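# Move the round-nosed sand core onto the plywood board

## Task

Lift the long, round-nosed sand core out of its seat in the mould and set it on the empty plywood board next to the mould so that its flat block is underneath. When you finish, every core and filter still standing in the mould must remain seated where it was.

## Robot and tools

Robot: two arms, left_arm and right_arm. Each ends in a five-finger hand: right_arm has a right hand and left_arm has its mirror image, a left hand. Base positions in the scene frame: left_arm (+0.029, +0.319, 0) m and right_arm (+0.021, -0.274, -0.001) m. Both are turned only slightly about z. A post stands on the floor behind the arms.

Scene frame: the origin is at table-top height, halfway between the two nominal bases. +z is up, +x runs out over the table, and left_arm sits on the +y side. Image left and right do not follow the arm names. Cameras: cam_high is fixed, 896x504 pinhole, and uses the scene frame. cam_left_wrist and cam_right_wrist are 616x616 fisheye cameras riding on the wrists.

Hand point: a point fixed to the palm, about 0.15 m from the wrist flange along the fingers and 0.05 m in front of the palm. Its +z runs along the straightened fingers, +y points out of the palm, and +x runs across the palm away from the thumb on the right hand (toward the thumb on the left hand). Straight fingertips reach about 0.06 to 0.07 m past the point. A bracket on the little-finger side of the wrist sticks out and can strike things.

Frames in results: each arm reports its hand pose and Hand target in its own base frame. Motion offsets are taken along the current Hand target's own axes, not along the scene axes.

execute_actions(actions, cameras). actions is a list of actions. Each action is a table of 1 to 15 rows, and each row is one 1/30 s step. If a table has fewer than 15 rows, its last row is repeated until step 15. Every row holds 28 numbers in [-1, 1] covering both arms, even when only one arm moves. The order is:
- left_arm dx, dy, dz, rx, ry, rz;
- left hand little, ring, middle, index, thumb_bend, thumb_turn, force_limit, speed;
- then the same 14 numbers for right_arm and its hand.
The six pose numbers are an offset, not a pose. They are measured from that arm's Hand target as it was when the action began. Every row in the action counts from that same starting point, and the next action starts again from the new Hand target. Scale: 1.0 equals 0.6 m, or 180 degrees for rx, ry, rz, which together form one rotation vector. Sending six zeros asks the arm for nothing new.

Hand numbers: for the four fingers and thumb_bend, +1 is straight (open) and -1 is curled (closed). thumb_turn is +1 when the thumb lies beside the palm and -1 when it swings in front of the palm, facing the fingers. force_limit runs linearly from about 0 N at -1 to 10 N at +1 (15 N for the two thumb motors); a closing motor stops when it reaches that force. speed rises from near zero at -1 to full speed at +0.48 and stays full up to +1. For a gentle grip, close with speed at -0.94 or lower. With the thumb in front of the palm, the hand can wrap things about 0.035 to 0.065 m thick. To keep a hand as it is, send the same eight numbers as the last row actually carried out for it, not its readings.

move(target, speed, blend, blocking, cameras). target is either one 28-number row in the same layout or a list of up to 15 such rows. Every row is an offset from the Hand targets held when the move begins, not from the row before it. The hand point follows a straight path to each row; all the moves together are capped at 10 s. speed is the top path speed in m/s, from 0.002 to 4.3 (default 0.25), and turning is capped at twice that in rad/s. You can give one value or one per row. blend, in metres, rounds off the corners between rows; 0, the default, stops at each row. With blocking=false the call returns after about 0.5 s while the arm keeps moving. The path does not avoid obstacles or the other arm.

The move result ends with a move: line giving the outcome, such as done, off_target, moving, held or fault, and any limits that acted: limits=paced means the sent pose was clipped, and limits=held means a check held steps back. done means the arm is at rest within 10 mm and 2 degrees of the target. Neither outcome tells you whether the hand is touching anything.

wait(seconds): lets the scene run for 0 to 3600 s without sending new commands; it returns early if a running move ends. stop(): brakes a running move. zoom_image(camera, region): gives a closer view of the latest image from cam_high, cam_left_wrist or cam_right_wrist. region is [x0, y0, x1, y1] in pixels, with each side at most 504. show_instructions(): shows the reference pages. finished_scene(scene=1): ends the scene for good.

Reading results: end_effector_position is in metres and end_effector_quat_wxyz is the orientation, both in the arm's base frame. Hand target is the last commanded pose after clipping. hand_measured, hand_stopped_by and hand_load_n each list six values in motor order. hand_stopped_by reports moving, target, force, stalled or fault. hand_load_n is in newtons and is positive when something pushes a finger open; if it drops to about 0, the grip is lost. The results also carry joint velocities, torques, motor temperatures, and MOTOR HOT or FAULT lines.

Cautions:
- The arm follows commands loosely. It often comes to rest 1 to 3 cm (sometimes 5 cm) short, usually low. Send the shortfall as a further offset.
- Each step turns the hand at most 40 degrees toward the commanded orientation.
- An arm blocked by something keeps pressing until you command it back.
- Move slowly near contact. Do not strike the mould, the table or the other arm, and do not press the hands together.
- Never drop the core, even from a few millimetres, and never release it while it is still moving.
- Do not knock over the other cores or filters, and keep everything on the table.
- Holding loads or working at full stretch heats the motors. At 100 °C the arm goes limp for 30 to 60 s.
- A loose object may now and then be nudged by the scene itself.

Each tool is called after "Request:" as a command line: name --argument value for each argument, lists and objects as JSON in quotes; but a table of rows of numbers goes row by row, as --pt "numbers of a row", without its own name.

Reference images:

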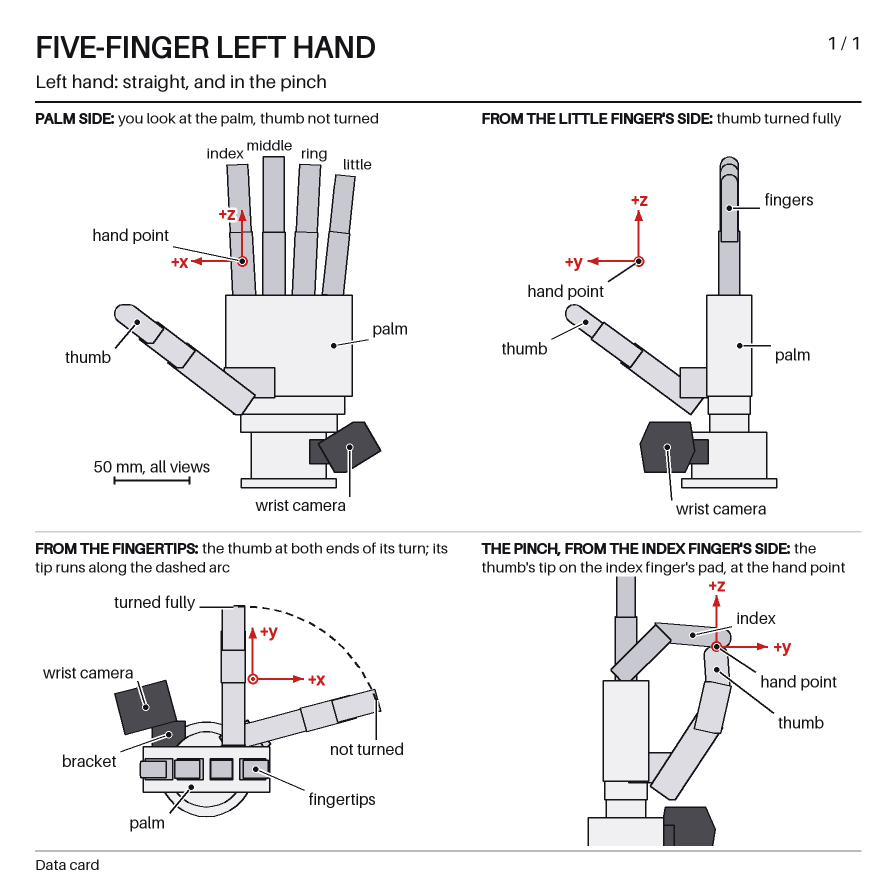

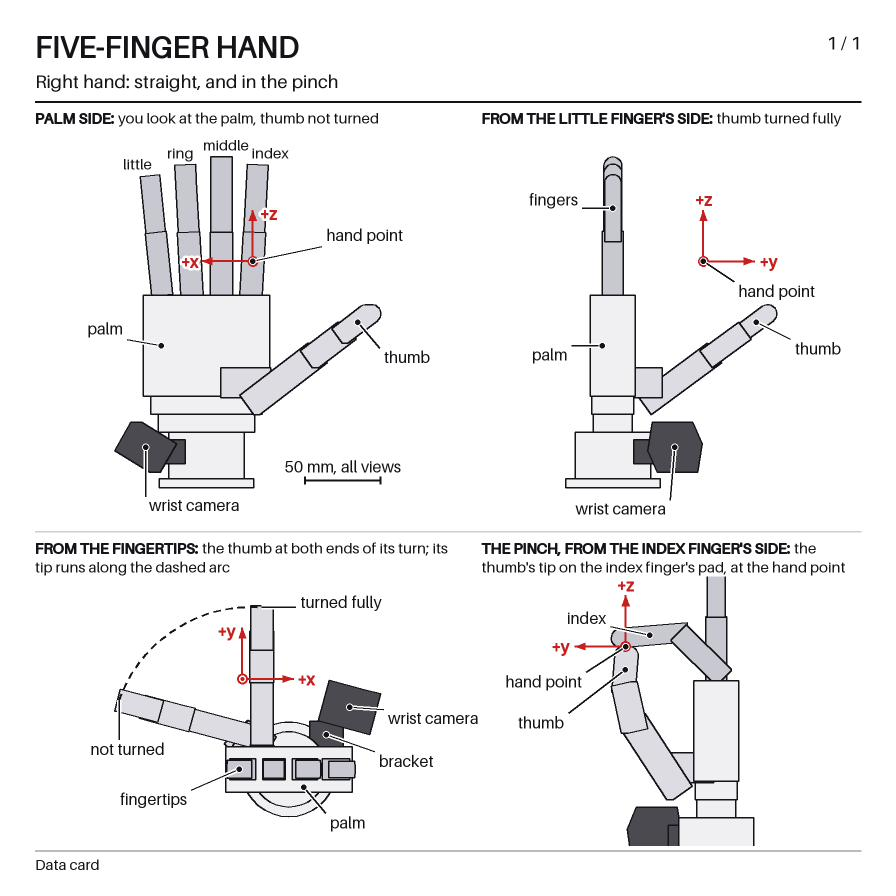

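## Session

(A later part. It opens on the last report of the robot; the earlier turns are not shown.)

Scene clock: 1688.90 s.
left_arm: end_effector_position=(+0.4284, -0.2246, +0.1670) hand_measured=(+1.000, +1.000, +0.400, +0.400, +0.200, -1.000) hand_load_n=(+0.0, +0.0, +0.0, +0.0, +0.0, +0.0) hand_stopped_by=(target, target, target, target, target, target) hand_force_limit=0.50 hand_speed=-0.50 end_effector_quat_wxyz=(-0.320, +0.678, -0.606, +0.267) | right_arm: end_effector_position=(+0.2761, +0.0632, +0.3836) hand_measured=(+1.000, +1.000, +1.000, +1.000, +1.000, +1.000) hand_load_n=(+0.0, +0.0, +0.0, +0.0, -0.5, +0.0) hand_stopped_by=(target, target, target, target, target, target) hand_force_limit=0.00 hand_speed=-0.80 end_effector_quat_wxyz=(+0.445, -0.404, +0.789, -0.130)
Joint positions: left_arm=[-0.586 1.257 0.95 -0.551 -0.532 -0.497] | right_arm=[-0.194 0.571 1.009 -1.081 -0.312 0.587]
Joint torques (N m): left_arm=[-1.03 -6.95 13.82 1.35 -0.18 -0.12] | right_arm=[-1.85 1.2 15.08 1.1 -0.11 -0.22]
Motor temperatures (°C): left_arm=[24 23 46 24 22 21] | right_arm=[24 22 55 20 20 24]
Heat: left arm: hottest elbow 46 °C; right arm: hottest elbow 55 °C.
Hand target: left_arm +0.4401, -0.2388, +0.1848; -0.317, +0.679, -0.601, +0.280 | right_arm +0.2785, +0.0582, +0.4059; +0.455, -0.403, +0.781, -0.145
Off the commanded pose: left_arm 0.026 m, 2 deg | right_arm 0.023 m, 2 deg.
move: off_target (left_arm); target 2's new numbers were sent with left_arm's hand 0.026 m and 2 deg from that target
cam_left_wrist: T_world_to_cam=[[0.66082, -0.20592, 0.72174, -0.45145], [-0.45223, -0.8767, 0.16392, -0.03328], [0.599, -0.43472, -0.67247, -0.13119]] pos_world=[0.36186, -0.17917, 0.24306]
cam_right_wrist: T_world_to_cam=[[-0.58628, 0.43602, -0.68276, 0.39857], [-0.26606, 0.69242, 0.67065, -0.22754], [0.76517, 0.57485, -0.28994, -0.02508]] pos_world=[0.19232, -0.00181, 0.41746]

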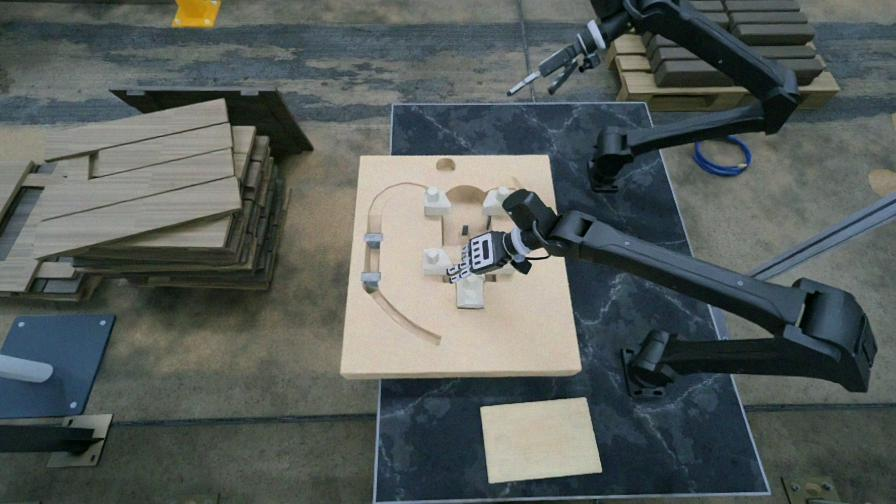

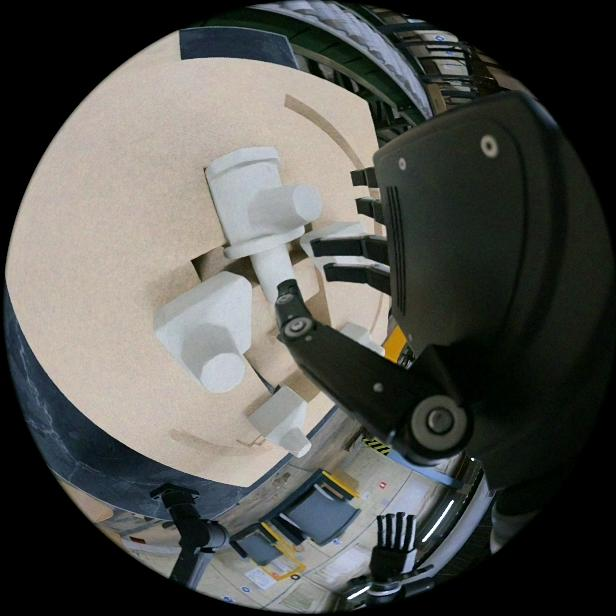

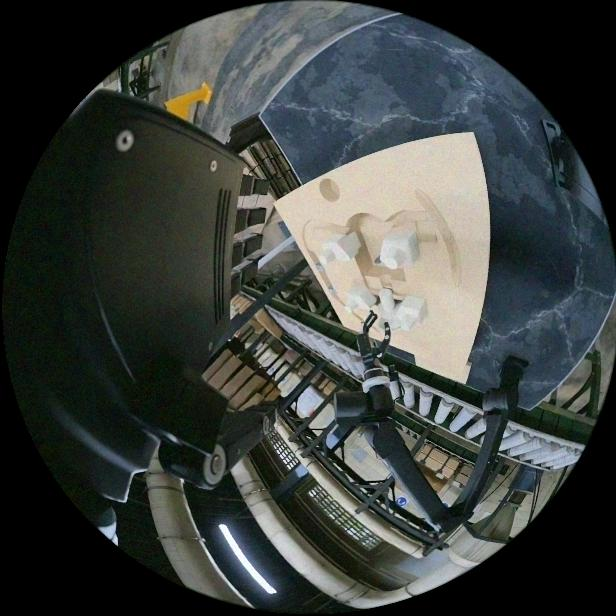

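Request:
move --pt "-0.0935 -0.0202 -0.0153 0.0833 0 0 1 1 1 1 0.2 -1 0.5 -0.5 0 0 0 0 0 0 1 1 1 1 1 1 0 -0.8" --pt "-0.0935 0.0393 0.0347 0.0833 0 0 1 1 1 1 0.2 -1 0.5 -0.5 0 0 0 0 0 0 1 1 1 1 1 1 0 -0.8" --pt "-0.0935 0.089 0.0773 0.0833 0 0 1 1 1 1 0.2 -1 0.5 -0.5 0 0 0 0 0 0 1 1 1 1 1 1 0 -0.8" --speed 0.08

Scene clock: 1745.43 s.
left_arm: end_effector_position=(+0.4346, -0.1883, +0.1239) hand_measured=(+1.000, +1.000, +1.000, +1.000, +0.200, -1.000) hand_load_n=(+0.0, +0.0, +0.0, +0.0, +0.0, +0.0) hand_stopped_by=(target, target, target, target, target, target) hand_force_limit=0.50 hand_speed=-0.50 end_effector_quat_wxyz=(-0.400, +0.632, -0.556, +0.362) | right_arm: end_effector_position=(+0.2761, +0.0632, +0.3836) hand_measured=(+1.000, +1.000, +1.000, +1.000, +1.000, +1.000) hand_load_n=(+0.0, +0.0, +0.0, +0.0, +0.0, +0.0) hand_stopped_by=(target, target, target, target, target, target) hand_force_limit=0.00 hand_speed=-0.80 end_effector_quat_wxyz=(+0.445, -0.404, +0.789, -0.130)
Joint positions: left_arm=[-0.554 1.2 0.615 0.055 -0.597 -0.333] | right_arm=[-0.194 0.571 1.009 -1.081 -0.312 0.587]
Joint torques (N m): left_arm=[0.56 -5.07 7.57 3.43 -0.22 0.18] | right_arm=[-1.9 1.2 15.09 1.1 -0.11 -0.21]
Motor temperatures (°C): left_arm=[23 23 51 24 22 21] | right_arm=[24 22 55 20 20 24]
Heat: left arm: hottest elbow 51 °C; right arm: hottest elbow 55 °C.
Hand target: left_arm +0.4345, -0.1830, +0.1140; -0.403, +0.631, -0.559, +0.356 | right_arm +0.2785, +0.0582, +0.4059; +0.455, -0.403, +0.781, -0.145
Off the commanded pose: left_arm 0.011 m, 1 deg | right_arm 0.023 m, 2 deg.
move: off_target (left_arm)

Request:
move --pt "-0.0068 -0.0513 -0.0102 0 0 0 1 1 1 1 0.2 -1 0.5 -0.5 0 0 0 0 0 0 1 1 1 1 1 1 0 -0.8" --pt "-0.0055 -0.0668 -0.0042 0 0 0 1 1 1 1 0.2 -1 0.5 -0.5 0 0 0 0 0 0 1 1 1 1 1 1 0 -0.8" --pt "0.0263 -0.0582 0.0008 0 0 0 1 1 1 1 0.2 -1 0.5 -0.5 0 0 0 0 0 0 1 1 1 1 1 1 0 -0.8" --speed 0.05

Scene clock: 1756.67 s.
left_arm: end_effector_position=(+0.4351, -0.1825, +0.1256) hand_measured=(+1.000, +1.000, +1.000, +1.000, +0.200, -1.000) hand_load_n=(+0.0, +0.0, +0.0, +0.0, +0.5, -0.5) hand_stopped_by=(target, target, target, target, target, target) hand_force_limit=0.50 hand_speed=-0.50 end_effector_quat_wxyz=(-0.404, +0.631, -0.569, +0.339) | right_arm: end_effector_position=(+0.2761, +0.0632, +0.3836) hand_measured=(+1.000, +1.000, +1.000, +1.000, +1.000, +1.000) hand_load_n=(+0.0, +0.0, +0.0, +0.0, +0.0, +0.0) hand_stopped_by=(target, target, target, target, target, target) hand_force_limit=0.00 hand_speed=-0.80 end_effector_quat_wxyz=(+0.445, -0.404, +0.789, -0.130)
Joint positions: left_arm=[-0.546 1.199 0.644 -0.013 -0.602 -0.312] | right_arm=[-0.194 0.571 1.009 -1.081 -0.312 0.587]
Joint torques (N m): left_arm=[-0.44 -5.07 13.14 2.06 -0.32 -0.09] | right_arm=[-1.85 1.32 15.08 1.17 -0.11 -0.21]
Motor temperatures (°C): left_arm=[23 23 48 24 22 21] | right_arm=[24 22 55 20 20 24]
Heat: left arm: hottest elbow 48 °C; right arm: hottest elbow 55 °C.
Hand target: left_arm +0.4516, -0.1968, +0.1456; -0.403, +0.631, -0.559, +0.356 | right_arm +0.2785, +0.0582, +0.4059; +0.455, -0.403, +0.781, -0.145
Off the commanded pose: left_arm 0.029 m, 2 deg | right_arm 0.023 m, 2 deg.
move: off_target (left_arm)

Request:
move --pt "0 0 0 0 0 0 1 1 0.0 0.0 0.2 -1 0.0 -0.9 0 0 0 0 0 0 1 1 1 1 1 1 0 -0.8" --pt "0 0 0 0 0 0 1 1 -0.25 -0.25 0.2 -1 1 -0.8 0 0 0 0 0 0 1 1 1 1 1 1 0 -0.8" --pt "0 0 0 0 0 0 1 1 -0.3 -0.3 0.0 -1 1 -0.8 0 0 0 0 0 0 1 1 1 1 1 1 0 -0.8"

Scene clock: 1767.23 s.
left_arm: end_effector_position=(+0.4374, -0.1833, +0.1282) hand_measured=(+1.000, +1.000, +0.220, +0.280, +0.184, -1.000) hand_load_n=(+0.0, +0.0, +11.0, +11.0, +15.0, -0.5) hand_stopped_by=(target, target, force, force, force, target) hand_force_limit=1.00 hand_speed=-0.80 end_effector_quat_wxyz=(-0.405, +0.632, -0.566, +0.341) | right_arm: end_effector_position=(+0.2761, +0.0632, +0.3836) hand_measured=(+1.000, +1.000, +1.000, +1.000, +1.000, +1.000) hand_load_n=(+0.0, +0.0, +0.0, +0.0, +0.0, +0.0) hand_stopped_by=(target, target, target, target, target, target) hand_force_limit=0.00 hand_speed=-0.80 end_effector_quat_wxyz=(+0.445, -0.404, +0.789, -0.130)
Joint positions: left_arm=[-0.546 1.202 0.65 -0.013 -0.605 -0.316] | right_arm=[-0.194 0.571 1.009 -1.081 -0.312 0.587]
Joint torques (N m): left_arm=[-0.5 -5.48 12.72 2.07 -0.15 -0.08] | right_arm=[-1.79 1.2 15.1 1.16 -0.11 -0.21]
Motor temperatures (°C): left_arm=[23 23 47 24 22 21] | right_arm=[24 22 55 20 20 24]
Heat: left arm: hottest elbow 47 °C; right arm: hottest elbow 55 °C.
Hand target: left_arm +0.4515, -0.1968, +0.1456; -0.403, +0.631, -0.559, +0.356 | right_arm +0.2785, +0.0582, +0.4059; +0.455, -0.403, +0.781, -0.145
Off the commanded pose: left_arm 0.026 m, 2 deg | right_arm 0.023 m, 2 deg.
move: done; target 2's new numbers were sent with left_arm's hand 0.028 m and 2 deg from that target; target 3's new numbers were sent with left_arm's hand 0.026 m and 2 deg from that target

Request:
move --target '[-0.0117,-0.033,-0.0083,0.015,0,0, 1,1,-0.32,-0.32,-0.02,-1, 1,-0.8, 0,0,0,0,0,0, 1,1,1,1,1,1,0,-0.8]' --speed 0.03

Scene clock: 1771.60 s.
left_arm: end_effector_position=(+0.4374, -0.1827, +0.1289) hand_measured=(+1.000, +1.000, +0.220, +0.280, +0.184, -1.000) hand_load_n=(+0.0, -0.5, +11.0, +11.0, +15.0, +0.0) hand_stopped_by=(target, target, force, force, force, target) hand_force_limit=1.00 hand_speed=-0.80 end_effector_quat_wxyz=(-0.406, +0.631, -0.567, +0.341) | right_arm: end_effector_position=(+0.2761, +0.0632, +0.3836) hand_measured=(+1.000, +1.000, +1.000, +1.000, +1.000, +1.000) hand_load_n=(-0.5, +0.0, +0.0, +0.0, +0.0, -0.5) hand_stopped_by=(target, target, target, target, target, target) hand_force_limit=0.00 hand_speed=-0.80 end_effector_quat_wxyz=(+0.445, -0.404, +0.789, -0.130)
Joint positions: left_arm=[-0.546 1.2 0.65 -0.013 -0.607 -0.311] | right_arm=[-0.194 0.571 1.009 -1.081 -0.312 0.587]
Joint torques (N m): left_arm=[-0.21 -8.76 12.38 3 -0.37 0.26] | right_arm=[-1.9 1.2 15.06 1.11 -0.11 -0.21]
Motor temperatures (°C): left_arm=[23 23 47 24 22 21] | right_arm=[24 22 55 20 20 24]
Heat: left arm: hottest elbow 47 °C; right arm: hottest elbow 55 °C.
Hand target: left_arm +0.4545, -0.1893, +0.1656; -0.418, +0.622, -0.550, +0.369 | right_arm +0.2785, +0.0582, +0.4059; +0.455, -0.403, +0.781, -0.145
Off the commanded pose: left_arm 0.041 m, 4 deg | right_arm 0.023 m, 2 deg.
move: off_target (left_arm)

Request:
move --target '[0.0008,-0.021,-0.0015,0.012,0,0, 1,1,-0.34,-0.34,-0.04,-1, 1,-0.8, 0,0,0,0,0,0, 1,1,1,1,1,1,0,-0.8]' --speed 0.03

Scene clock: 1777.07 s.
left_arm: end_effector_position=(+0.4384, -0.1810, +0.1305) hand_measured=(+1.000, +1.000, +0.220, +0.280, +0.184, -1.000) hand_load_n=(-0.5, +0.0, +9.5, +11.5, +15.5, +0.0) hand_stopped_by=(target, target, force, force, force, target) hand_force_limit=1.00 hand_speed=-0.80 end_effector_quat_wxyz=(-0.413, +0.624, -0.571, +0.338) | right_arm: end_effector_position=(+0.2761, +0.0632, +0.3836) hand_measured=(+1.000, +1.000, +1.000, +1.000, +1.000, +1.000) hand_load_n=(+0.0, +0.0, +0.0, +0.0, +0.0, +0.0) hand_stopped_by=(target, target, target, target, target, target) hand_force_limit=0.00 hand_speed=-0.80 end_effector_quat_wxyz=(+0.445, -0.404, +0.789, -0.130)
Joint positions: left_arm=[-0.546 1.199 0.65 -0.005 -0.613 -0.287] | right_arm=[-0.194 0.571 1.009 -1.081 -0.312 0.587]
Joint torques (N m): left_arm=[-0.15 -9.11 12.31 3.92 -0.65 0.27] | right_arm=[-1.9 1.26 15.09 1.14 -0.11 -0.22]
Motor temperatures (°C): left_arm=[23 23 46 24 22 21] | right_arm=[24 22 55 20 20 24]
Heat: left arm: hottest elbow 46 °C; right arm: hottest elbow 55 °C.
Hand target: left_arm +0.4585, -0.1894, +0.1776; -0.429, +0.614, -0.543, +0.380 | right_arm +0.2785, +0.0582, +0.4059; +0.455, -0.403, +0.781, -0.145
Off the commanded pose: left_arm 0.052 m, 6 deg | right_arm 0.023 m, 2 deg.
move: off_target (left_arm)

Request:
move --target '[0.0008,-0.018,0.0005,0.008,0,-0.015, 1,1,-0.36,-0.36,-0.06,-1, 1,-0.8, 0,0,0,0,0,0, 1,1,1,1,1,1,0,-0.8]' --speed 0.03 --cameras '["cam_left_wrist","cam_right_wrist"]'

Request:
zoom_image --camera "cam_right_wrist" --region '[350, 270, 430, 350]'

Request:
zoom_image --camera "cam_left_wrist" --region '[190, 170, 390, 370]'

Scene clock: 1793.47 s.
left_arm: end_effector_position=(+0.4392, -0.1814, +0.1323) hand_measured=(+1.000, +1.000, +0.206, +0.280, +0.184, -1.000) hand_load_n=(+0.0, +0.0, +12.0, +9.5, +16.5, +0.0) hand_stopped_by=(target, target, force, force, force, target) hand_force_limit=1.00 hand_speed=-0.80 end_effector_quat_wxyz=(-0.414, +0.624, -0.569, +0.341) | right_arm: end_effector_position=(+0.2761, +0.0632, +0.3836) hand_measured=(+1.000, +1.000, +1.000, +1.000, +1.000, +1.000) hand_load_n=(+0.0, +0.0, +0.0, +0.0, +0.0, +0.0) hand_stopped_by=(target, target, target, target, target, target) hand_force_limit=0.00 hand_speed=-0.80 end_effector_quat_wxyz=(+0.445, -0.404, +0.789, -0.130)
Joint positions: left_arm=[-0.546 1.197 0.65 0 -0.613 -0.286] | right_arm=[-0.194 0.571 1.009 -1.081 -0.312 0.587]
Joint torques (N m): left_arm=[0.5 -9.93 12.22 4.64 -0.64 -0.02] | right_arm=[-1.9 1.26 15.05 1.14 -0.11 -0.21]
Motor temperatures (°C): left_arm=[23 23 46 25 22 21] | right_arm=[24 22 55 20 20 24]
Heat: left arm: hottest elbow 46 °C; right arm: hottest elbow 55 °C.
Hand target: left_arm +0.4625, -0.1894, +0.1877; -0.428, +0.621, -0.524, +0.396 | right_arm +0.2785, +0.0582, +0.4059; +0.455, -0.403, +0.781, -0.145
Off the commanded pose: left_arm 0.061 m, 8 deg | right_arm 0.023 m, 2 deg.
move: off_target (left_arm)
cam_left_wrist: T_world_to_cam=[[0.44599, -0.25504, 0.85793, -0.35724], [-0.48471, -0.87464, -0.00803, 0.05253], [0.75243, -0.41226, -0.5137, -0.2265]] pos_world=[0.35522, -0.13855, 0.19056]
cam_right_wrist: T_world_to_cam=[[-0.58628, 0.43602, -0.68276, 0.39857], [-0.26606, 0.69242, 0.67065, -0.22754], [0.76517, 0.57485, -0.28994, -0.02508]] pos_world=[0.19232, -0.00181, 0.41746]

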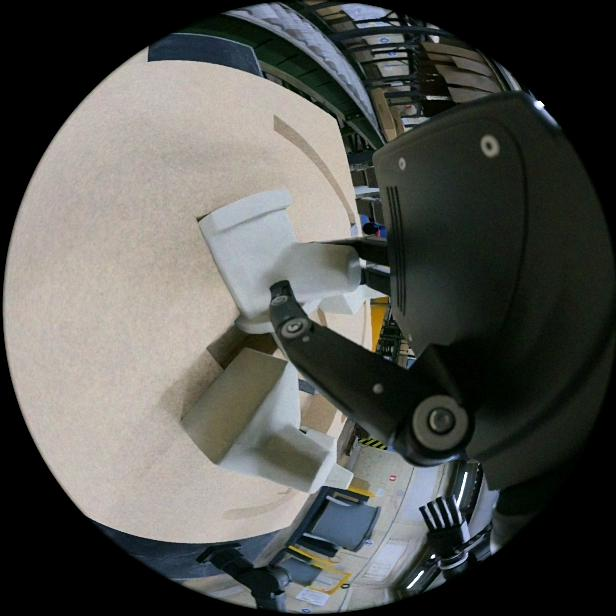

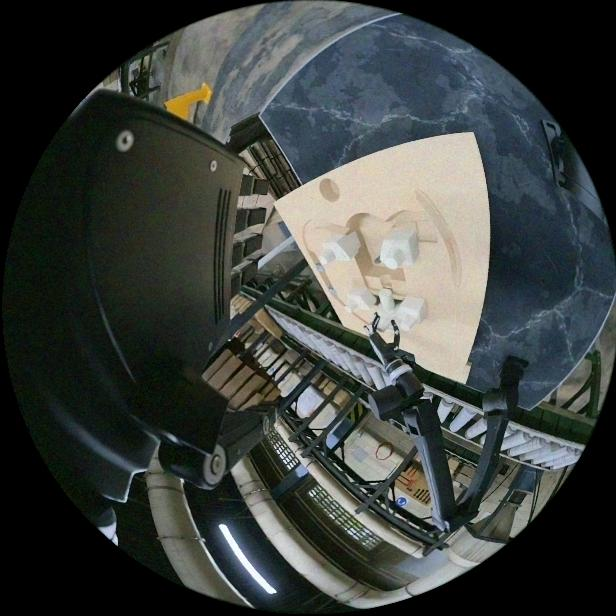

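Scaled by 6.300 from the camera's image (finer frame: 880x880).

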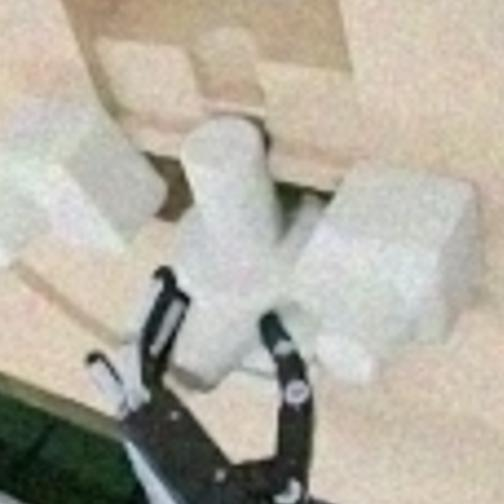

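Scaled by 2.520 from the camera's image (finer frame: 880x880).

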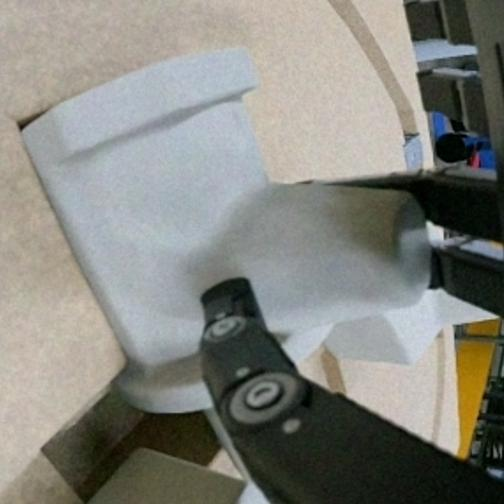

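Request:
move --target '[0.0018,-0.021,0,0,0,0, 1,1,-0.38,-0.38,-0.08,-1, 1,-0.8, 0,0,0,0,0,0, 1,1,1,1,1,1,0,-0.8]' --speed 0.03

Scene clock: 1800.07 s.
left_arm: end_effector_position=(+0.4400, -0.1794, +0.1370) hand_measured=(+1.000, +1.000, +0.206, +0.266, +0.184, -1.000) hand_load_n=(+0.0, +0.0, +10.5, +3.0, +13.0, +1.0) hand_stopped_by=(target, target, force, force, force, target) hand_force_limit=1.00 hand_speed=-0.80 end_effector_quat_wxyz=(-0.415, +0.625, -0.565, +0.344) | right_arm: end_effector_position=(+0.2761, +0.0632, +0.3836) hand_measured=(+1.000, +1.000, +1.000, +1.000, +1.000, +1.000) hand_load_n=(+0.0, +0.0, +0.0, +0.0, +0.0, -0.5) hand_stopped_by=(target, target, target, target, target, target) hand_force_limit=0.00 hand_speed=-0.80 end_effector_quat_wxyz=(+0.445, -0.404, +0.789, -0.130)
Joint positions: left_arm=[-0.542 1.187 0.65 0 -0.613 -0.286] | right_arm=[-0.194 0.571 1.009 -1.081 -0.312 0.587]
Joint torques (N m): left_arm=[-0.09 -9.88 14.31 3.28 -0.43 0.03] | right_arm=[-1.96 1.2 15.08 1.14 -0.11 -0.21]
Motor temperatures (°C): left_arm=[23 24 45 25 22 21] | right_arm=[24 22 55 20 20 24]
Heat: left arm: hottest elbow 45 °C; right arm: hottest elbow 55 °C.
Hand target: left_arm +0.4665, -0.1895, +0.1997; -0.428, +0.621, -0.524, +0.396 | right_arm +0.2785, +0.0582, +0.4059; +0.455, -0.403, +0.781, -0.145
Off the commanded pose: left_arm 0.069 m, 8 deg | right_arm 0.023 m, 2 deg.
move: off_target (left_arm)

Request:
move --target '[0,0,0,0,0,0, 1,1,-0.4,-0.4,-0.1,-1, 1,-0.9, 0,0,0,0,0,0, 1,1,1,1,1,1,0,-0.8]' --speed 0.03 --cameras '["cam_left_wrist","cam_right_wrist"]'

Request:
zoom_image --camera "cam_right_wrist" --region '[350, 270, 430, 350]'

Request:
zoom_image --camera "cam_left_wrist" --region '[190, 170, 390, 370]'

Scene clock: 1804.63 s.
left_arm: end_effector_position=(+0.4400, -0.1795, +0.1399) hand_measured=(+1.000, +1.000, +0.206, +0.158, +0.134, -1.000) hand_load_n=(+0.0, +0.0, +8.5, +11.0, +15.5, +1.0) hand_stopped_by=(target, target, force, force, force, target) hand_force_limit=1.00 hand_speed=-0.90 end_effector_quat_wxyz=(-0.416, +0.624, -0.563, +0.347) | right_arm: end_effector_position=(+0.2761, +0.0632, +0.3836) hand_measured=(+1.000, +1.000, +1.000, +1.000, +1.000, +1.000) hand_load_n=(+0.0, +0.0, +0.0, +0.0, +0.0, +0.0) hand_stopped_by=(target, target, target, target, target, target) hand_force_limit=0.00 hand_speed=-0.80 end_effector_quat_wxyz=(+0.445, -0.404, +0.789, -0.130)
Joint positions: left_arm=[-0.542 1.18 0.65 0 -0.612 -0.286] | right_arm=[-0.194 0.571 1.009 -1.081 -0.312 0.587]
Joint torques (N m): left_arm=[0.38 -9.23 14.39 3.19 -0.45 0.04] | right_arm=[-1.85 1.26 15.08 1.14 -0.11 -0.21]
Motor temperatures (°C): left_arm=[23 24 46 25 22 21] | right_arm=[24 22 55 20 20 24]
Heat: left arm: hottest elbow 46 °C; right arm: hottest elbow 55 °C.
Hand target: left_arm +0.4665, -0.1894, +0.1998; -0.428, +0.621, -0.524, +0.397 | right_arm +0.2785, +0.0582, +0.4059; +0.455, -0.403, +0.781, -0.145
Off the commanded pose: left_arm 0.066 m, 7 deg | right_arm 0.023 m, 2 deg.
move: done
cam_left_wrist: T_world_to_cam=[[0.43443, -0.2454, 0.86663, -0.35805], [-0.4809, -0.87674, -0.00719, 0.05253], [0.76158, -0.41364, -0.4989, -0.2288]] pos_world=[0.35506, -0.13645, 0.19653]
cam_right_wrist: T_world_to_cam=[[-0.58628, 0.43602, -0.68276, 0.39857], [-0.26606, 0.69242, 0.67065, -0.22754], [0.76517, 0.57485, -0.28994, -0.02508]] pos_world=[0.19232, -0.00181, 0.41746]

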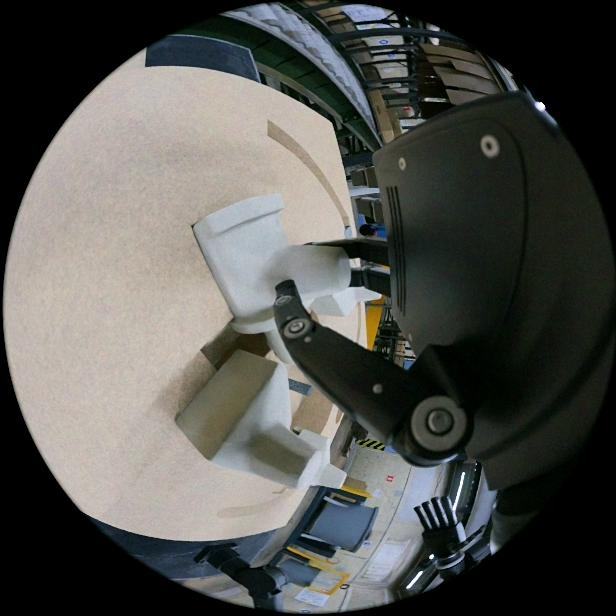

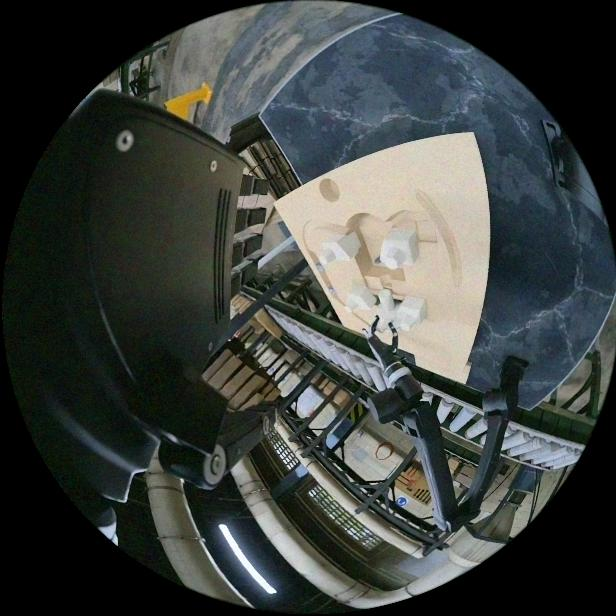

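Scaled by 6.300 from the camera's image (finer frame: 880x880).

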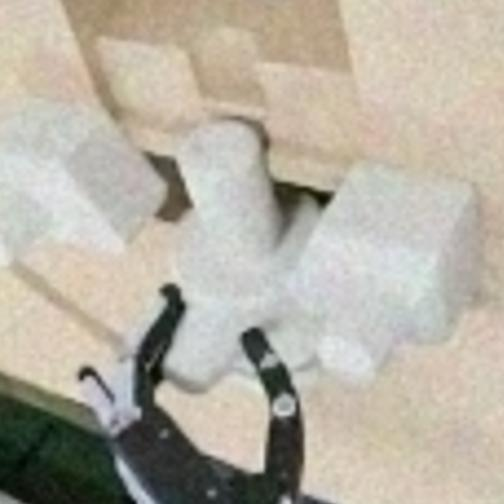

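Scaled by 2.520 from the camera's image (finer frame: 880x880).

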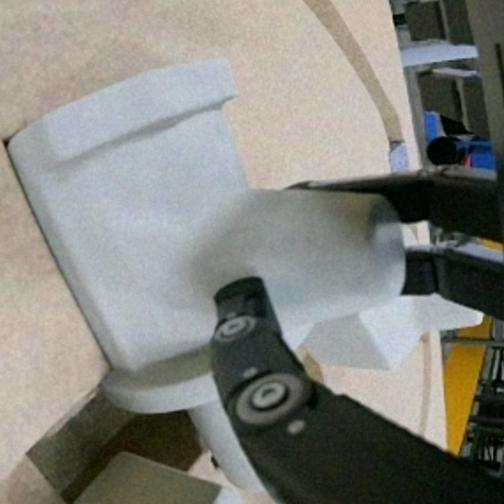

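Request:
move --target '[0.0009,-0.0105,0,0,0,0, 1,1,-0.42,-0.42,-0.12,-1, 1,-0.9, 0,0,0,0,0,0, 1,1,1,1,1,1,0,-0.8]' --speed 0.03

Request:
move --target '[0.0009,-0.0105,0,0,0,0, 1,1,-0.44,-0.44,-0.14,-1, 1,-0.9, 0,0,0,0,0,0, 1,1,1,1,1,1,0,-0.8]' --speed 0.03

Scene clock: 1809.43 s.
left_arm: end_effector_position=(+0.4401, -0.1784, +0.1402) hand_measured=(+1.000, +1.000, +0.198, +0.158, +0.134, -1.000) hand_load_n=(+0.0, +0.0, +9.5, +11.0, +16.5, +1.5) hand_stopped_by=(target, target, force, force, force, target) hand_force_limit=1.00 hand_speed=-0.90 end_effector_quat_wxyz=(-0.416, +0.625, -0.563, +0.347) | right_arm: end_effector_position=(+0.2761, +0.0632, +0.3836) hand_measured=(+1.000, +1.000, +1.000, +1.000, +1.000, +1.000) hand_load_n=(+0.0, +0.0, +0.0, +0.0, +0.0, +0.0) hand_stopped_by=(target, target, target, target, target, target) hand_force_limit=0.00 hand_speed=-0.80 end_effector_quat_wxyz=(+0.445, -0.404, +0.789, -0.130)
Joint positions: left_arm=[-0.539 1.179 0.65 -0.001 -0.611 -0.286] | right_arm=[-0.194 0.571 1.009 -1.081 -0.312 0.587]
Joint torques (N m): left_arm=[0.38 -9.41 15.35 2.52 -0.35 0.07] | right_arm=[-1.85 1.14 15.09 1.16 -0.11 -0.21]
Motor temperatures (°C): left_arm=[23 24 46 25 22 21] | right_arm=[23 22 55 20 20 24]
Heat: left arm: hottest elbow 46 °C; right arm: hottest elbow 55 °C.
Hand target: left_arm +0.4685, -0.1894, +0.2057; -0.428, +0.621, -0.524, +0.396 | right_arm +0.2785, +0.0582, +0.4059; +0.455, -0.403, +0.781, -0.145
Off the commanded pose: left_arm 0.072 m, 7 deg | right_arm 0.023 m, 2 deg.
move: off_target (left_arm)

Scene clock: 1810.10 s.
left_arm: end_effector_position=(+0.4389, -0.1775, +0.1412) hand_measured=(+1.000, +1.000, +0.192, +0.158, +0.134, -1.000) hand_load_n=(+0.0, +0.0, +10.5, +10.5, +17.0, +1.0) hand_stopped_by=(target, target, force, force, force, target) hand_force_limit=1.00 hand_speed=-0.90 end_effector_quat_wxyz=(-0.414, +0.625, -0.564, +0.345) | right_arm: end_effector_position=(+0.2761, +0.0632, +0.3836) hand_measured=(+1.000, +1.000, +1.000, +1.000, +1.000, +1.000) hand_load_n=(+0.0, +0.0, +0.0, +0.0, +0.0, -0.5) hand_stopped_by=(target, target, target, target, target, target) hand_force_limit=0.00 hand_speed=-0.80 end_effector_quat_wxyz=(+0.445, -0.404, +0.789, -0.130)
Joint positions: left_arm=[-0.537 1.173 0.653 -0.015 -0.607 -0.286] | right_arm=[-0.194 0.571 1.009 -1.081 -0.312 0.587]
Joint torques (N m): left_arm=[0.21 -9.47 16.39 2.4 -0.42 0.06] | right_arm=[-1.85 1.2 15.08 1.13 -0.11 -0.22]
Motor temperatures (°C): left_arm=[23 24 46 25 22 21] | right_arm=[23 22 55 20 20 24]
Heat: left arm: hottest elbow 46 °C; right arm: hottest elbow 55 °C.
Hand target: left_arm +0.4706, -0.1894, +0.2115; -0.428, +0.621, -0.524, +0.396 | right_arm +0.2785, +0.0582, +0.4059; +0.455, -0.403, +0.781, -0.145
Off the commanded pose: left_arm 0.078 m, 8 deg | right_arm 0.023 m, 2 deg.
move: off_target (left_arm)

Request:
move --target '[0.0073,-0.0108,-0.003,0.004,0,0, 1,1,-0.46,-0.46,-0.16,-1, 1,-0.9, 0,0,0,0,0,0, 1,1,1,1,1,1,0,-0.8]' --speed 0.03

Request:
move --target '[0.0073,-0.0108,-0.003,0.004,0,0, 1,1,-0.48,-0.48,-0.18,-1, 1,-0.9, 0,0,0,0,0,0, 1,1,1,1,1,1,0,-0.8]' --speed 0.03 --cameras '["cam_left_wrist","cam_right_wrist"]'

Request:
zoom_image --camera "cam_right_wrist" --region '[350, 270, 430, 350]'

Request:
zoom_image --camera "cam_left_wrist" --region '[190, 170, 390, 370]'

Scene clock: 1818.20 s.
left_arm: end_effector_position=(+0.4393, -0.1767, +0.1422) hand_measured=(+1.000, +1.000, +0.192, +0.158, +0.134, -1.000) hand_load_n=(+0.0, -0.5, +10.5, +9.5, +16.5, +1.0) hand_stopped_by=(target, target, force, force, force, target) hand_force_limit=1.00 hand_speed=-0.90 end_effector_quat_wxyz=(-0.416, +0.626, -0.564, +0.343) | right_arm: end_effector_position=(+0.2761, +0.0632, +0.3836) hand_measured=(+1.000, +1.000, +1.000, +1.000, +1.000, +1.000) hand_load_n=(+0.0, +0.0, +0.0, +0.0, +0.5, +0.0) hand_stopped_by=(target, target, target, target, target, target) hand_force_limit=0.00 hand_speed=-0.80 end_effector_quat_wxyz=(+0.445, -0.404, +0.789, -0.130)
Joint positions: left_arm=[-0.537 1.173 0.656 -0.021 -0.612 -0.286] | right_arm=[-0.194 0.571 1.009 -1.081 -0.312 0.587]
Joint torques (N m): left_arm=[-0.44 -9.76 16.76 2.63 -0.85 0.08] | right_arm=[-1.9 1.26 15.09 1.14 -0.11 -0.21]
Motor temperatures (°C): left_arm=[23 24 49 25 22 21] | right_arm=[23 22 55 20 20 24]
Heat: left arm: hottest elbow 49 °C; right arm: hottest elbow 55 °C.
Hand target: left_arm +0.4716, -0.1934, +0.2185; -0.432, +0.618, -0.521, +0.400 | right_arm +0.2785, +0.0582, +0.4059; +0.455, -0.403, +0.781, -0.145
Off the commanded pose: left_arm 0.084 m, 8 deg | right_arm 0.023 m, 2 deg.
move: off_target (left_arm)

Scene clock: 1818.83 s.
left_arm: end_effector_position=(+0.4392, -0.1767, +0.1446) hand_measured=(+1.000, +1.000, +0.192, +0.150, +0.134, -1.000) hand_load_n=(+0.0, +0.0, +10.0, +9.0, +15.5, +0.0) hand_stopped_by=(target, target, force, force, force, target) hand_force_limit=1.00 hand_speed=-0.90 end_effector_quat_wxyz=(-0.420, +0.626, -0.562, +0.341) | right_arm: end_effector_position=(+0.2761, +0.0632, +0.3836) hand_measured=(+1.000, +1.000, +1.000, +1.000, +1.000, +1.000) hand_load_n=(+0.0, +0.0, +0.0, +0.0, +0.0, +0.0) hand_stopped_by=(target, target, target, target, target, target) hand_force_limit=0.00 hand_speed=-0.80 end_effector_quat_wxyz=(+0.445, -0.404, +0.789, -0.130)
Joint positions: left_arm=[-0.543 1.171 0.66 -0.026 -0.627 -0.286] | right_arm=[-0.194 0.571 1.009 -1.081 -0.312 0.587]
Joint torques (N m): left_arm=[-1.03 -9.88 17.29 2.71 -0.77 0.09] | right_arm=[-1.85 1.26 15.09 1.13 -0.11 -0.21]
Motor temperatures (°C): left_arm=[23 24 49 25 22 21] | right_arm=[23 22 55 20 20 24]
Heat: left arm: hottest elbow 49 °C; right arm: hottest elbow 55 °C.
Hand target: left_arm +0.4723, -0.1974, +0.2255; -0.436, +0.615, -0.519, +0.403 | right_arm +0.2785, +0.0582, +0.4059; +0.455, -0.403, +0.781, -0.145
Off the commanded pose: left_arm 0.090 m, 9 deg | right_arm 0.023 m, 2 deg.
move: off_target (left_arm)
cam_left_wrist: T_world_to_cam=[[0.43927, -0.24936, 0.86305, -0.36336], [-0.47134, -0.88182, -0.01488, 0.05063], [0.76477, -0.40026, -0.50489, -0.22292]] pos_world=[0.35396, -0.13518, 0.20181]
cam_right_wrist: T_world_to_cam=[[-0.58628, 0.43602, -0.68276, 0.39857], [-0.26606, 0.69242, 0.67065, -0.22754], [0.76517, 0.57485, -0.28994, -0.02508]] pos_world=[0.19232, -0.00181, 0.41746]

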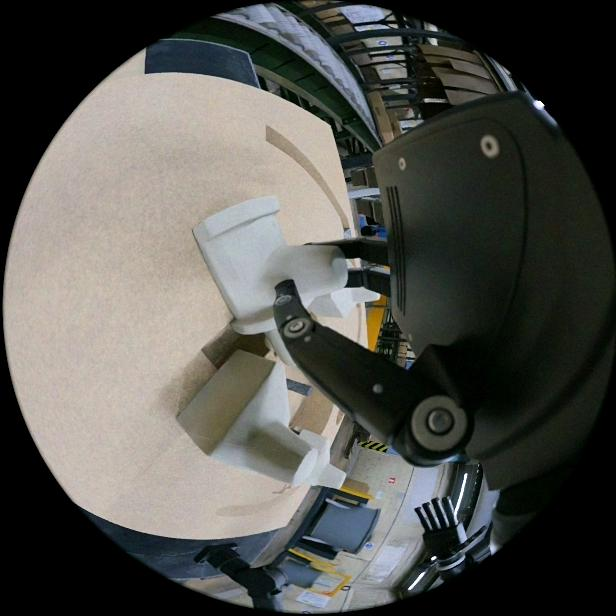

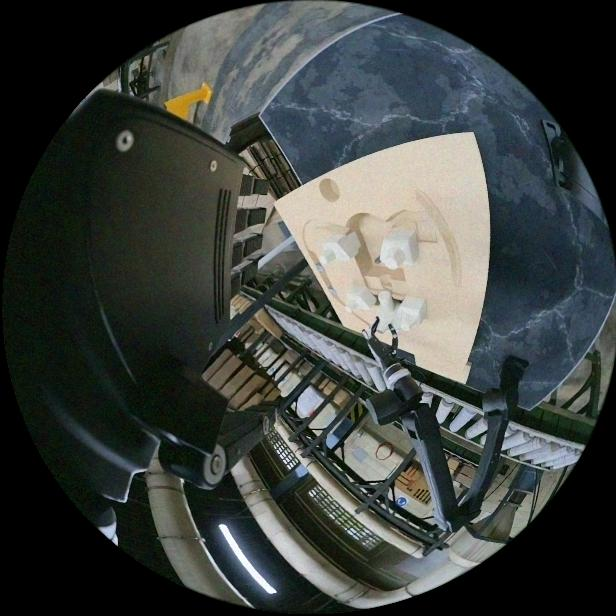

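Scaled by 6.300 from the camera's image (finer frame: 880x880).

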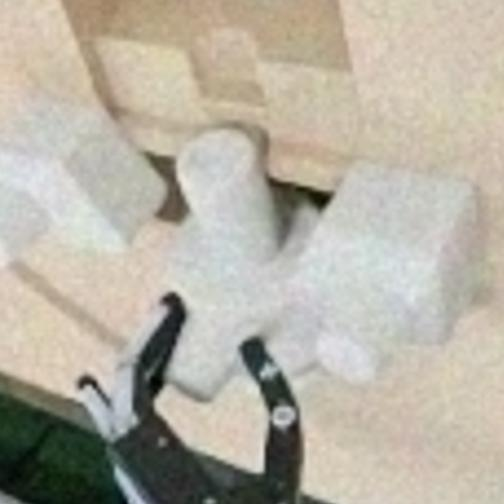

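Scaled by 2.520 from the camera's image (finer frame: 880x880).

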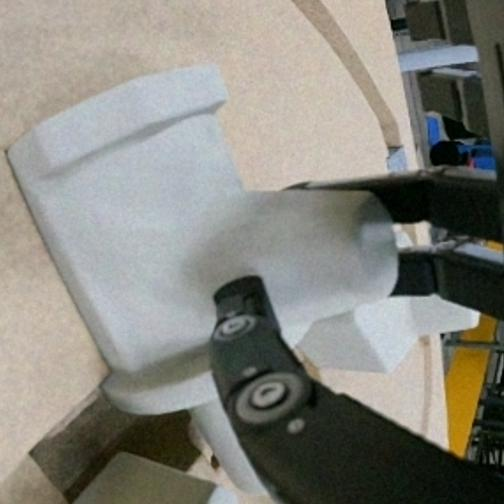

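Request:
move --target '[0.0009,-0.0105,0,0.002,0,0, 1,1,-0.5,-0.5,-0.2,-1, 1,-0.9, 0,0,0,0,0,0, 1,1,1,1,1,1,0,-0.8]' --speed 0.03

Request:
move --target '[0,0,0,0,0,0, 1,1,-0.52,-0.52,-0.22,-1, 1,-0.9, 0,0,0,0,0,0, 1,1,1,1,1,1,0,-0.8]' --speed 0.03

Scene clock: 1824.30 s.
left_arm: end_effector_position=(+0.4392, -0.1763, +0.1462) hand_measured=(+1.000, +1.000, +0.186, +0.144, +0.134, -1.000) hand_load_n=(+0.0, +0.0, +10.5, +9.5, +16.5, +0.0) hand_stopped_by=(target, target, force, force, force, target) hand_force_limit=1.00 hand_speed=-0.90 end_effector_quat_wxyz=(-0.421, +0.626, -0.562, +0.340) | right_arm: end_effector_position=(+0.2761, +0.0632, +0.3836) hand_measured=(+1.000, +1.000, +1.000, +1.000, +1.000, +1.000) hand_load_n=(+0.0, +0.0, +0.0, +0.0, +0.0, +0.0) hand_stopped_by=(target, target, target, target, target, target) hand_force_limit=0.00 hand_speed=-0.80 end_effector_quat_wxyz=(+0.445, -0.404, +0.789, -0.130)
Joint positions: left_arm=[-0.543 1.168 0.664 -0.034 -0.629 -0.285] | right_arm=[-0.194 0.571 1.009 -1.081 -0.312 0.587]
Joint torques (N m): left_arm=[-0.73 -9.99 17.69 2.86 -0.73 0.16] | right_arm=[-1.9 1.2 15.06 1.13 -0.11 -0.22]
Motor temperatures (°C): left_arm=[23 24 49 25 22 21] | right_arm=[23 22 55 20 20 24]
Heat: left arm: hottest elbow 49 °C; right arm: hottest elbow 55 °C.
Hand target: left_arm +0.4742, -0.1974, +0.2314; -0.437, +0.614, -0.518, +0.405 | right_arm +0.2785, +0.0582, +0.4059; +0.455, -0.403, +0.781, -0.145
Off the commanded pose: left_arm 0.095 m, 9 deg | right_arm 0.023 m, 2 deg.
move: off_target (left_arm)

Scene clock: 1824.80 s.
left_arm: end_effector_position=(+0.4393, -0.1762, +0.1464) hand_measured=(+1.000, +1.000, +0.186, +0.138, +0.134, -1.000) hand_load_n=(+0.0, +0.0, +9.5, +10.5, +17.0, +0.0) hand_stopped_by=(target, target, force, force, force, target) hand_force_limit=1.00 hand_speed=-0.90 end_effector_quat_wxyz=(-0.421, +0.625, -0.562, +0.340) | right_arm: end_effector_position=(+0.2761, +0.0632, +0.3836) hand_measured=(+1.000, +1.000, +1.000, +1.000, +1.000, +1.000) hand_load_n=(+0.0, +0.0, +0.0, +0.0, +0.0, +0.0) hand_stopped_by=(target, target, target, target, target, target) hand_force_limit=0.00 hand_speed=-0.80 end_effector_quat_wxyz=(+0.445, -0.404, +0.789, -0.130)
Joint positions: left_arm=[-0.543 1.168 0.664 -0.034 -0.629 -0.284] | right_arm=[-0.194 0.571 1.009 -1.081 -0.312 0.587]
Joint torques (N m): left_arm=[-0.91 -10.29 17.69 2.84 -0.72 0.17] | right_arm=[-1.79 1.2 15.08 1.11 -0.11 -0.21]
Motor temperatures (°C): left_arm=[23 24 50 25 22 21] | right_arm=[23 22 55 20 20 24]
Heat: left arm: hottest elbow 50 °C; right arm: hottest elbow 55 °C.
Hand target: left_arm +0.4743, -0.1974, +0.2314; -0.437, +0.614, -0.518, +0.405 | right_arm +0.2785, +0.0582, +0.4059; +0.455, -0.403, +0.781, -0.145
Off the commanded pose: left_arm 0.094 m, 9 deg | right_arm 0.023 m, 2 deg.
move: done

Request:
move --target '[0.0009,-0.0105,0,0.002,0,0, 1,1,-0.54,-0.54,-0.24,-1, 1,-0.9, 0,0,0,0,0,0, 1,1,1,1,1,1,0,-0.8]' --speed 0.03

Request:
move --target '[0.0009,-0.0105,0,0.002,0,0, 1,1,-0.56,-0.56,-0.26,-1, 1,-0.9, 0,0,0,0,0,0, 1,1,1,1,1,1,0,-0.8]' --speed 0.03 --cameras '["cam_left_wrist","cam_right_wrist"]'

Request:
zoom_image --camera "cam_right_wrist" --region '[350, 270, 430, 350]'

Request:
zoom_image --camera "cam_left_wrist" --region '[190, 170, 390, 370]'

Scene clock: 1830.43 s.
left_arm: end_effector_position=(+0.4400, -0.1756, +0.1524) hand_measured=(+1.000, +1.000, +0.182, +0.138, +0.134, -1.000) hand_load_n=(+0.0, +0.0, +11.5, +10.0, +16.0, +0.5) hand_stopped_by=(target, target, force, force, force, target) hand_force_limit=1.00 hand_speed=-0.90 end_effector_quat_wxyz=(-0.424, +0.623, -0.563, +0.340) | right_arm: end_effector_position=(+0.2761, +0.0632, +0.3836) hand_measured=(+1.000, +1.000, +1.000, +1.000, +1.000, +1.000) hand_load_n=(+0.0, -0.5, +0.0, +0.0, +0.0, +0.0) hand_stopped_by=(target, target, target, target, target, target) hand_force_limit=0.00 hand_speed=-0.80 end_effector_quat_wxyz=(+0.445, -0.404, +0.789, -0.130)
Joint positions: left_arm=[-0.543 1.159 0.672 -0.044 -0.632 -0.274] | right_arm=[-0.194 0.571 1.009 -1.081 -0.312 0.587]
Joint torques (N m): left_arm=[-0.44 -9.76 17.81 2.99 -0.65 0.11] | right_arm=[-1.9 1.26 15.08 1.16 -0.11 -0.21]
Motor temperatures (°C): left_arm=[23 24 52 25 22 21] | right_arm=[23 22 56 20 20 24]
Heat: left arm: hottest elbow 52 °C; right arm: hottest elbow 56 °C.
Hand target: left_arm +0.4761, -0.1974, +0.2376; -0.439, +0.613, -0.516, +0.406 | right_arm +0.2785, +0.0582, +0.4059; +0.455, -0.403, +0.781, -0.145
Off the commanded pose: left_arm 0.095 m, 10 deg | right_arm 0.023 m, 2 deg.
move: off_target (left_arm)

Scene clock: 1831.13 s.
left_arm: end_effector_position=(+0.4415, -0.1757, +0.1573) hand_measured=(+1.000, +1.000, +0.182, +0.138, +0.134, -1.000) hand_load_n=(+0.0, +0.0, +11.0, +9.5, +15.5, +1.0) hand_stopped_by=(target, target, force, force, force, target) hand_force_limit=1.00 hand_speed=-0.90 end_effector_quat_wxyz=(-0.427, +0.620, -0.563, +0.340) | right_arm: end_effector_position=(+0.2761, +0.0632, +0.3836) hand_measured=(+1.000, +1.000, +1.000, +1.000, +1.000, +1.000) hand_load_n=(+0.0, +0.0, +0.0, +0.0, +0.0, -0.5) hand_stopped_by=(target, target, target, target, target, target) hand_force_limit=0.00 hand_speed=-0.80 end_effector_quat_wxyz=(+0.445, -0.404, +0.789, -0.130)
Joint positions: left_arm=[-0.543 1.156 0.681 -0.051 -0.634 -0.266] | right_arm=[-0.194 0.571 1.009 -1.081 -0.312 0.587]
Joint torques (N m): left_arm=[-0.73 -9.93 18.02 3.03 -0.6 0.06] | right_arm=[-1.9 1.14 15.06 1.16 -0.11 -0.2]
Motor temperatures (°C): left_arm=[23 24 52 25 22 21] | right_arm=[23 22 56 20 20 24]
Heat: left arm: hottest elbow 52 °C; right arm: hottest elbow 56 °C.
Hand target: left_arm +0.4779, -0.1974, +0.2435; -0.441, +0.611, -0.515, +0.408 | right_arm +0.2785, +0.0582, +0.4059; +0.455, -0.403, +0.781, -0.145
Off the commanded pose: left_arm 0.096 m, 10 deg | right_arm 0.023 m, 2 deg.
move: off_target (left_arm)
cam_left_wrist: T_world_to_cam=[[0.43145, -0.2634, 0.86283, -0.37408], [-0.47311, -0.88041, -0.03219, 0.05655], [0.76812, -0.39432, -0.50447, -0.21836]] pos_world=[0.35588, -0.13485, 0.21443]
cam_right_wrist: T_world_to_cam=[[-0.58628, 0.43602, -0.68276, 0.39857], [-0.26606, 0.69242, 0.67065, -0.22754], [0.76517, 0.57485, -0.28994, -0.02508]] pos_world=[0.19232, -0.00181, 0.41746]

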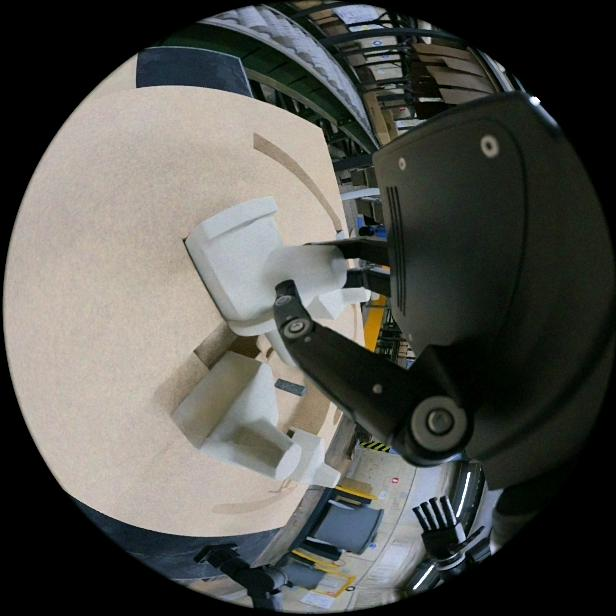

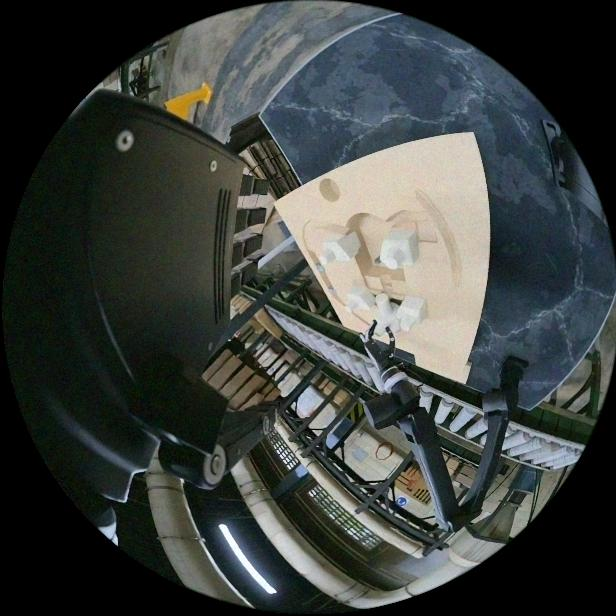

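Scaled by 6.300 from the camera's image (finer frame: 880x880).

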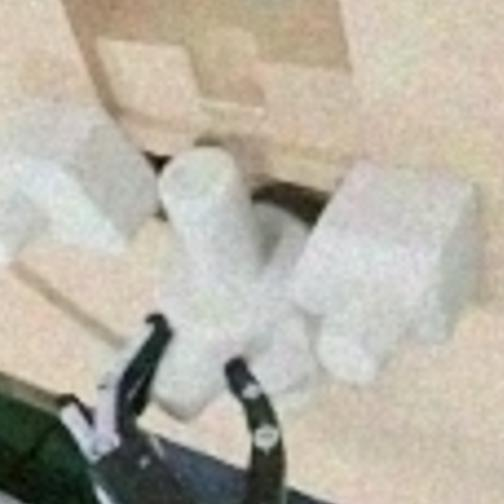

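Scaled by 2.520 from the camera's image (finer frame: 880x880).

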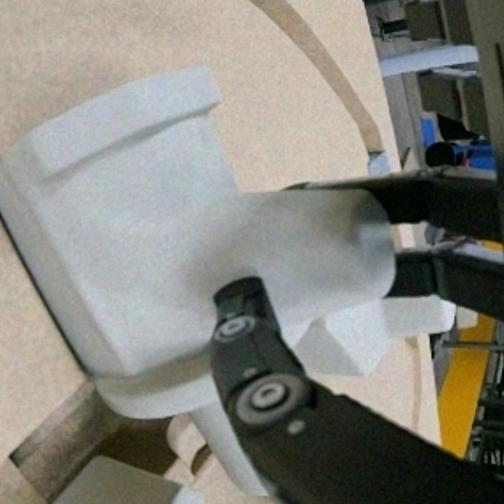

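Request:
move --target '[0.0015,-0.032,-0.0092,0,0,0, 1,1,-0.56,-0.56,-0.26,-1, 1,-0.9, 0,0,0,0,0,0, 1,1,1,1,1,1,0,-0.8]' --speed 0.03

Scene clock: 1839.47 s.
left_arm: end_effector_position=(+0.4436, -0.1769, +0.1755) hand_measured=(+1.000, +1.000, +0.182, +0.138, +0.134, -1.000) hand_load_n=(+0.0, +0.0, +11.0, +9.5, +15.5, +0.5) hand_stopped_by=(target, target, force, force, force, target) hand_force_limit=1.00 hand_speed=-0.90 end_effector_quat_wxyz=(-0.427, +0.620, -0.564, +0.339) | right_arm: end_effector_position=(+0.2761, +0.0632, +0.3836) hand_measured=(+1.000, +1.000, +1.000, +1.000, +1.000, +1.000) hand_load_n=(+0.0, +0.0, +0.0, +0.0, +0.0, +0.0) hand_stopped_by=(target, target, target, target, target, target) hand_force_limit=0.00 hand_speed=-0.80 end_effector_quat_wxyz=(+0.445, -0.404, +0.789, -0.130)
Joint positions: left_arm=[-0.543 1.137 0.721 -0.11 -0.634 -0.265] | right_arm=[-0.194 0.571 1.009 -1.081 -0.312 0.587]
Joint torques (N m): left_arm=[-0.32 -9.88 18.36 3.06 -0.57 0.08] | right_arm=[-1.9 1.26 15.06 1.16 -0.12 -0.21]
Motor temperatures (°C): left_arm=[23 24 54 25 22 21] | right_arm=[23 22 56 20 20 24]
Heat: left arm: hottest elbow 54 °C; right arm: hottest elbow 56 °C.
Hand target: left_arm +0.4779, -0.1974, +0.2636; -0.441, +0.611, -0.515, +0.408 | right_arm +0.2785, +0.0582, +0.4059; +0.455, -0.403, +0.781, -0.145
Off the commanded pose: left_arm 0.097 m, 10 deg | right_arm 0.023 m, 2 deg.
move: off_target (left_arm)


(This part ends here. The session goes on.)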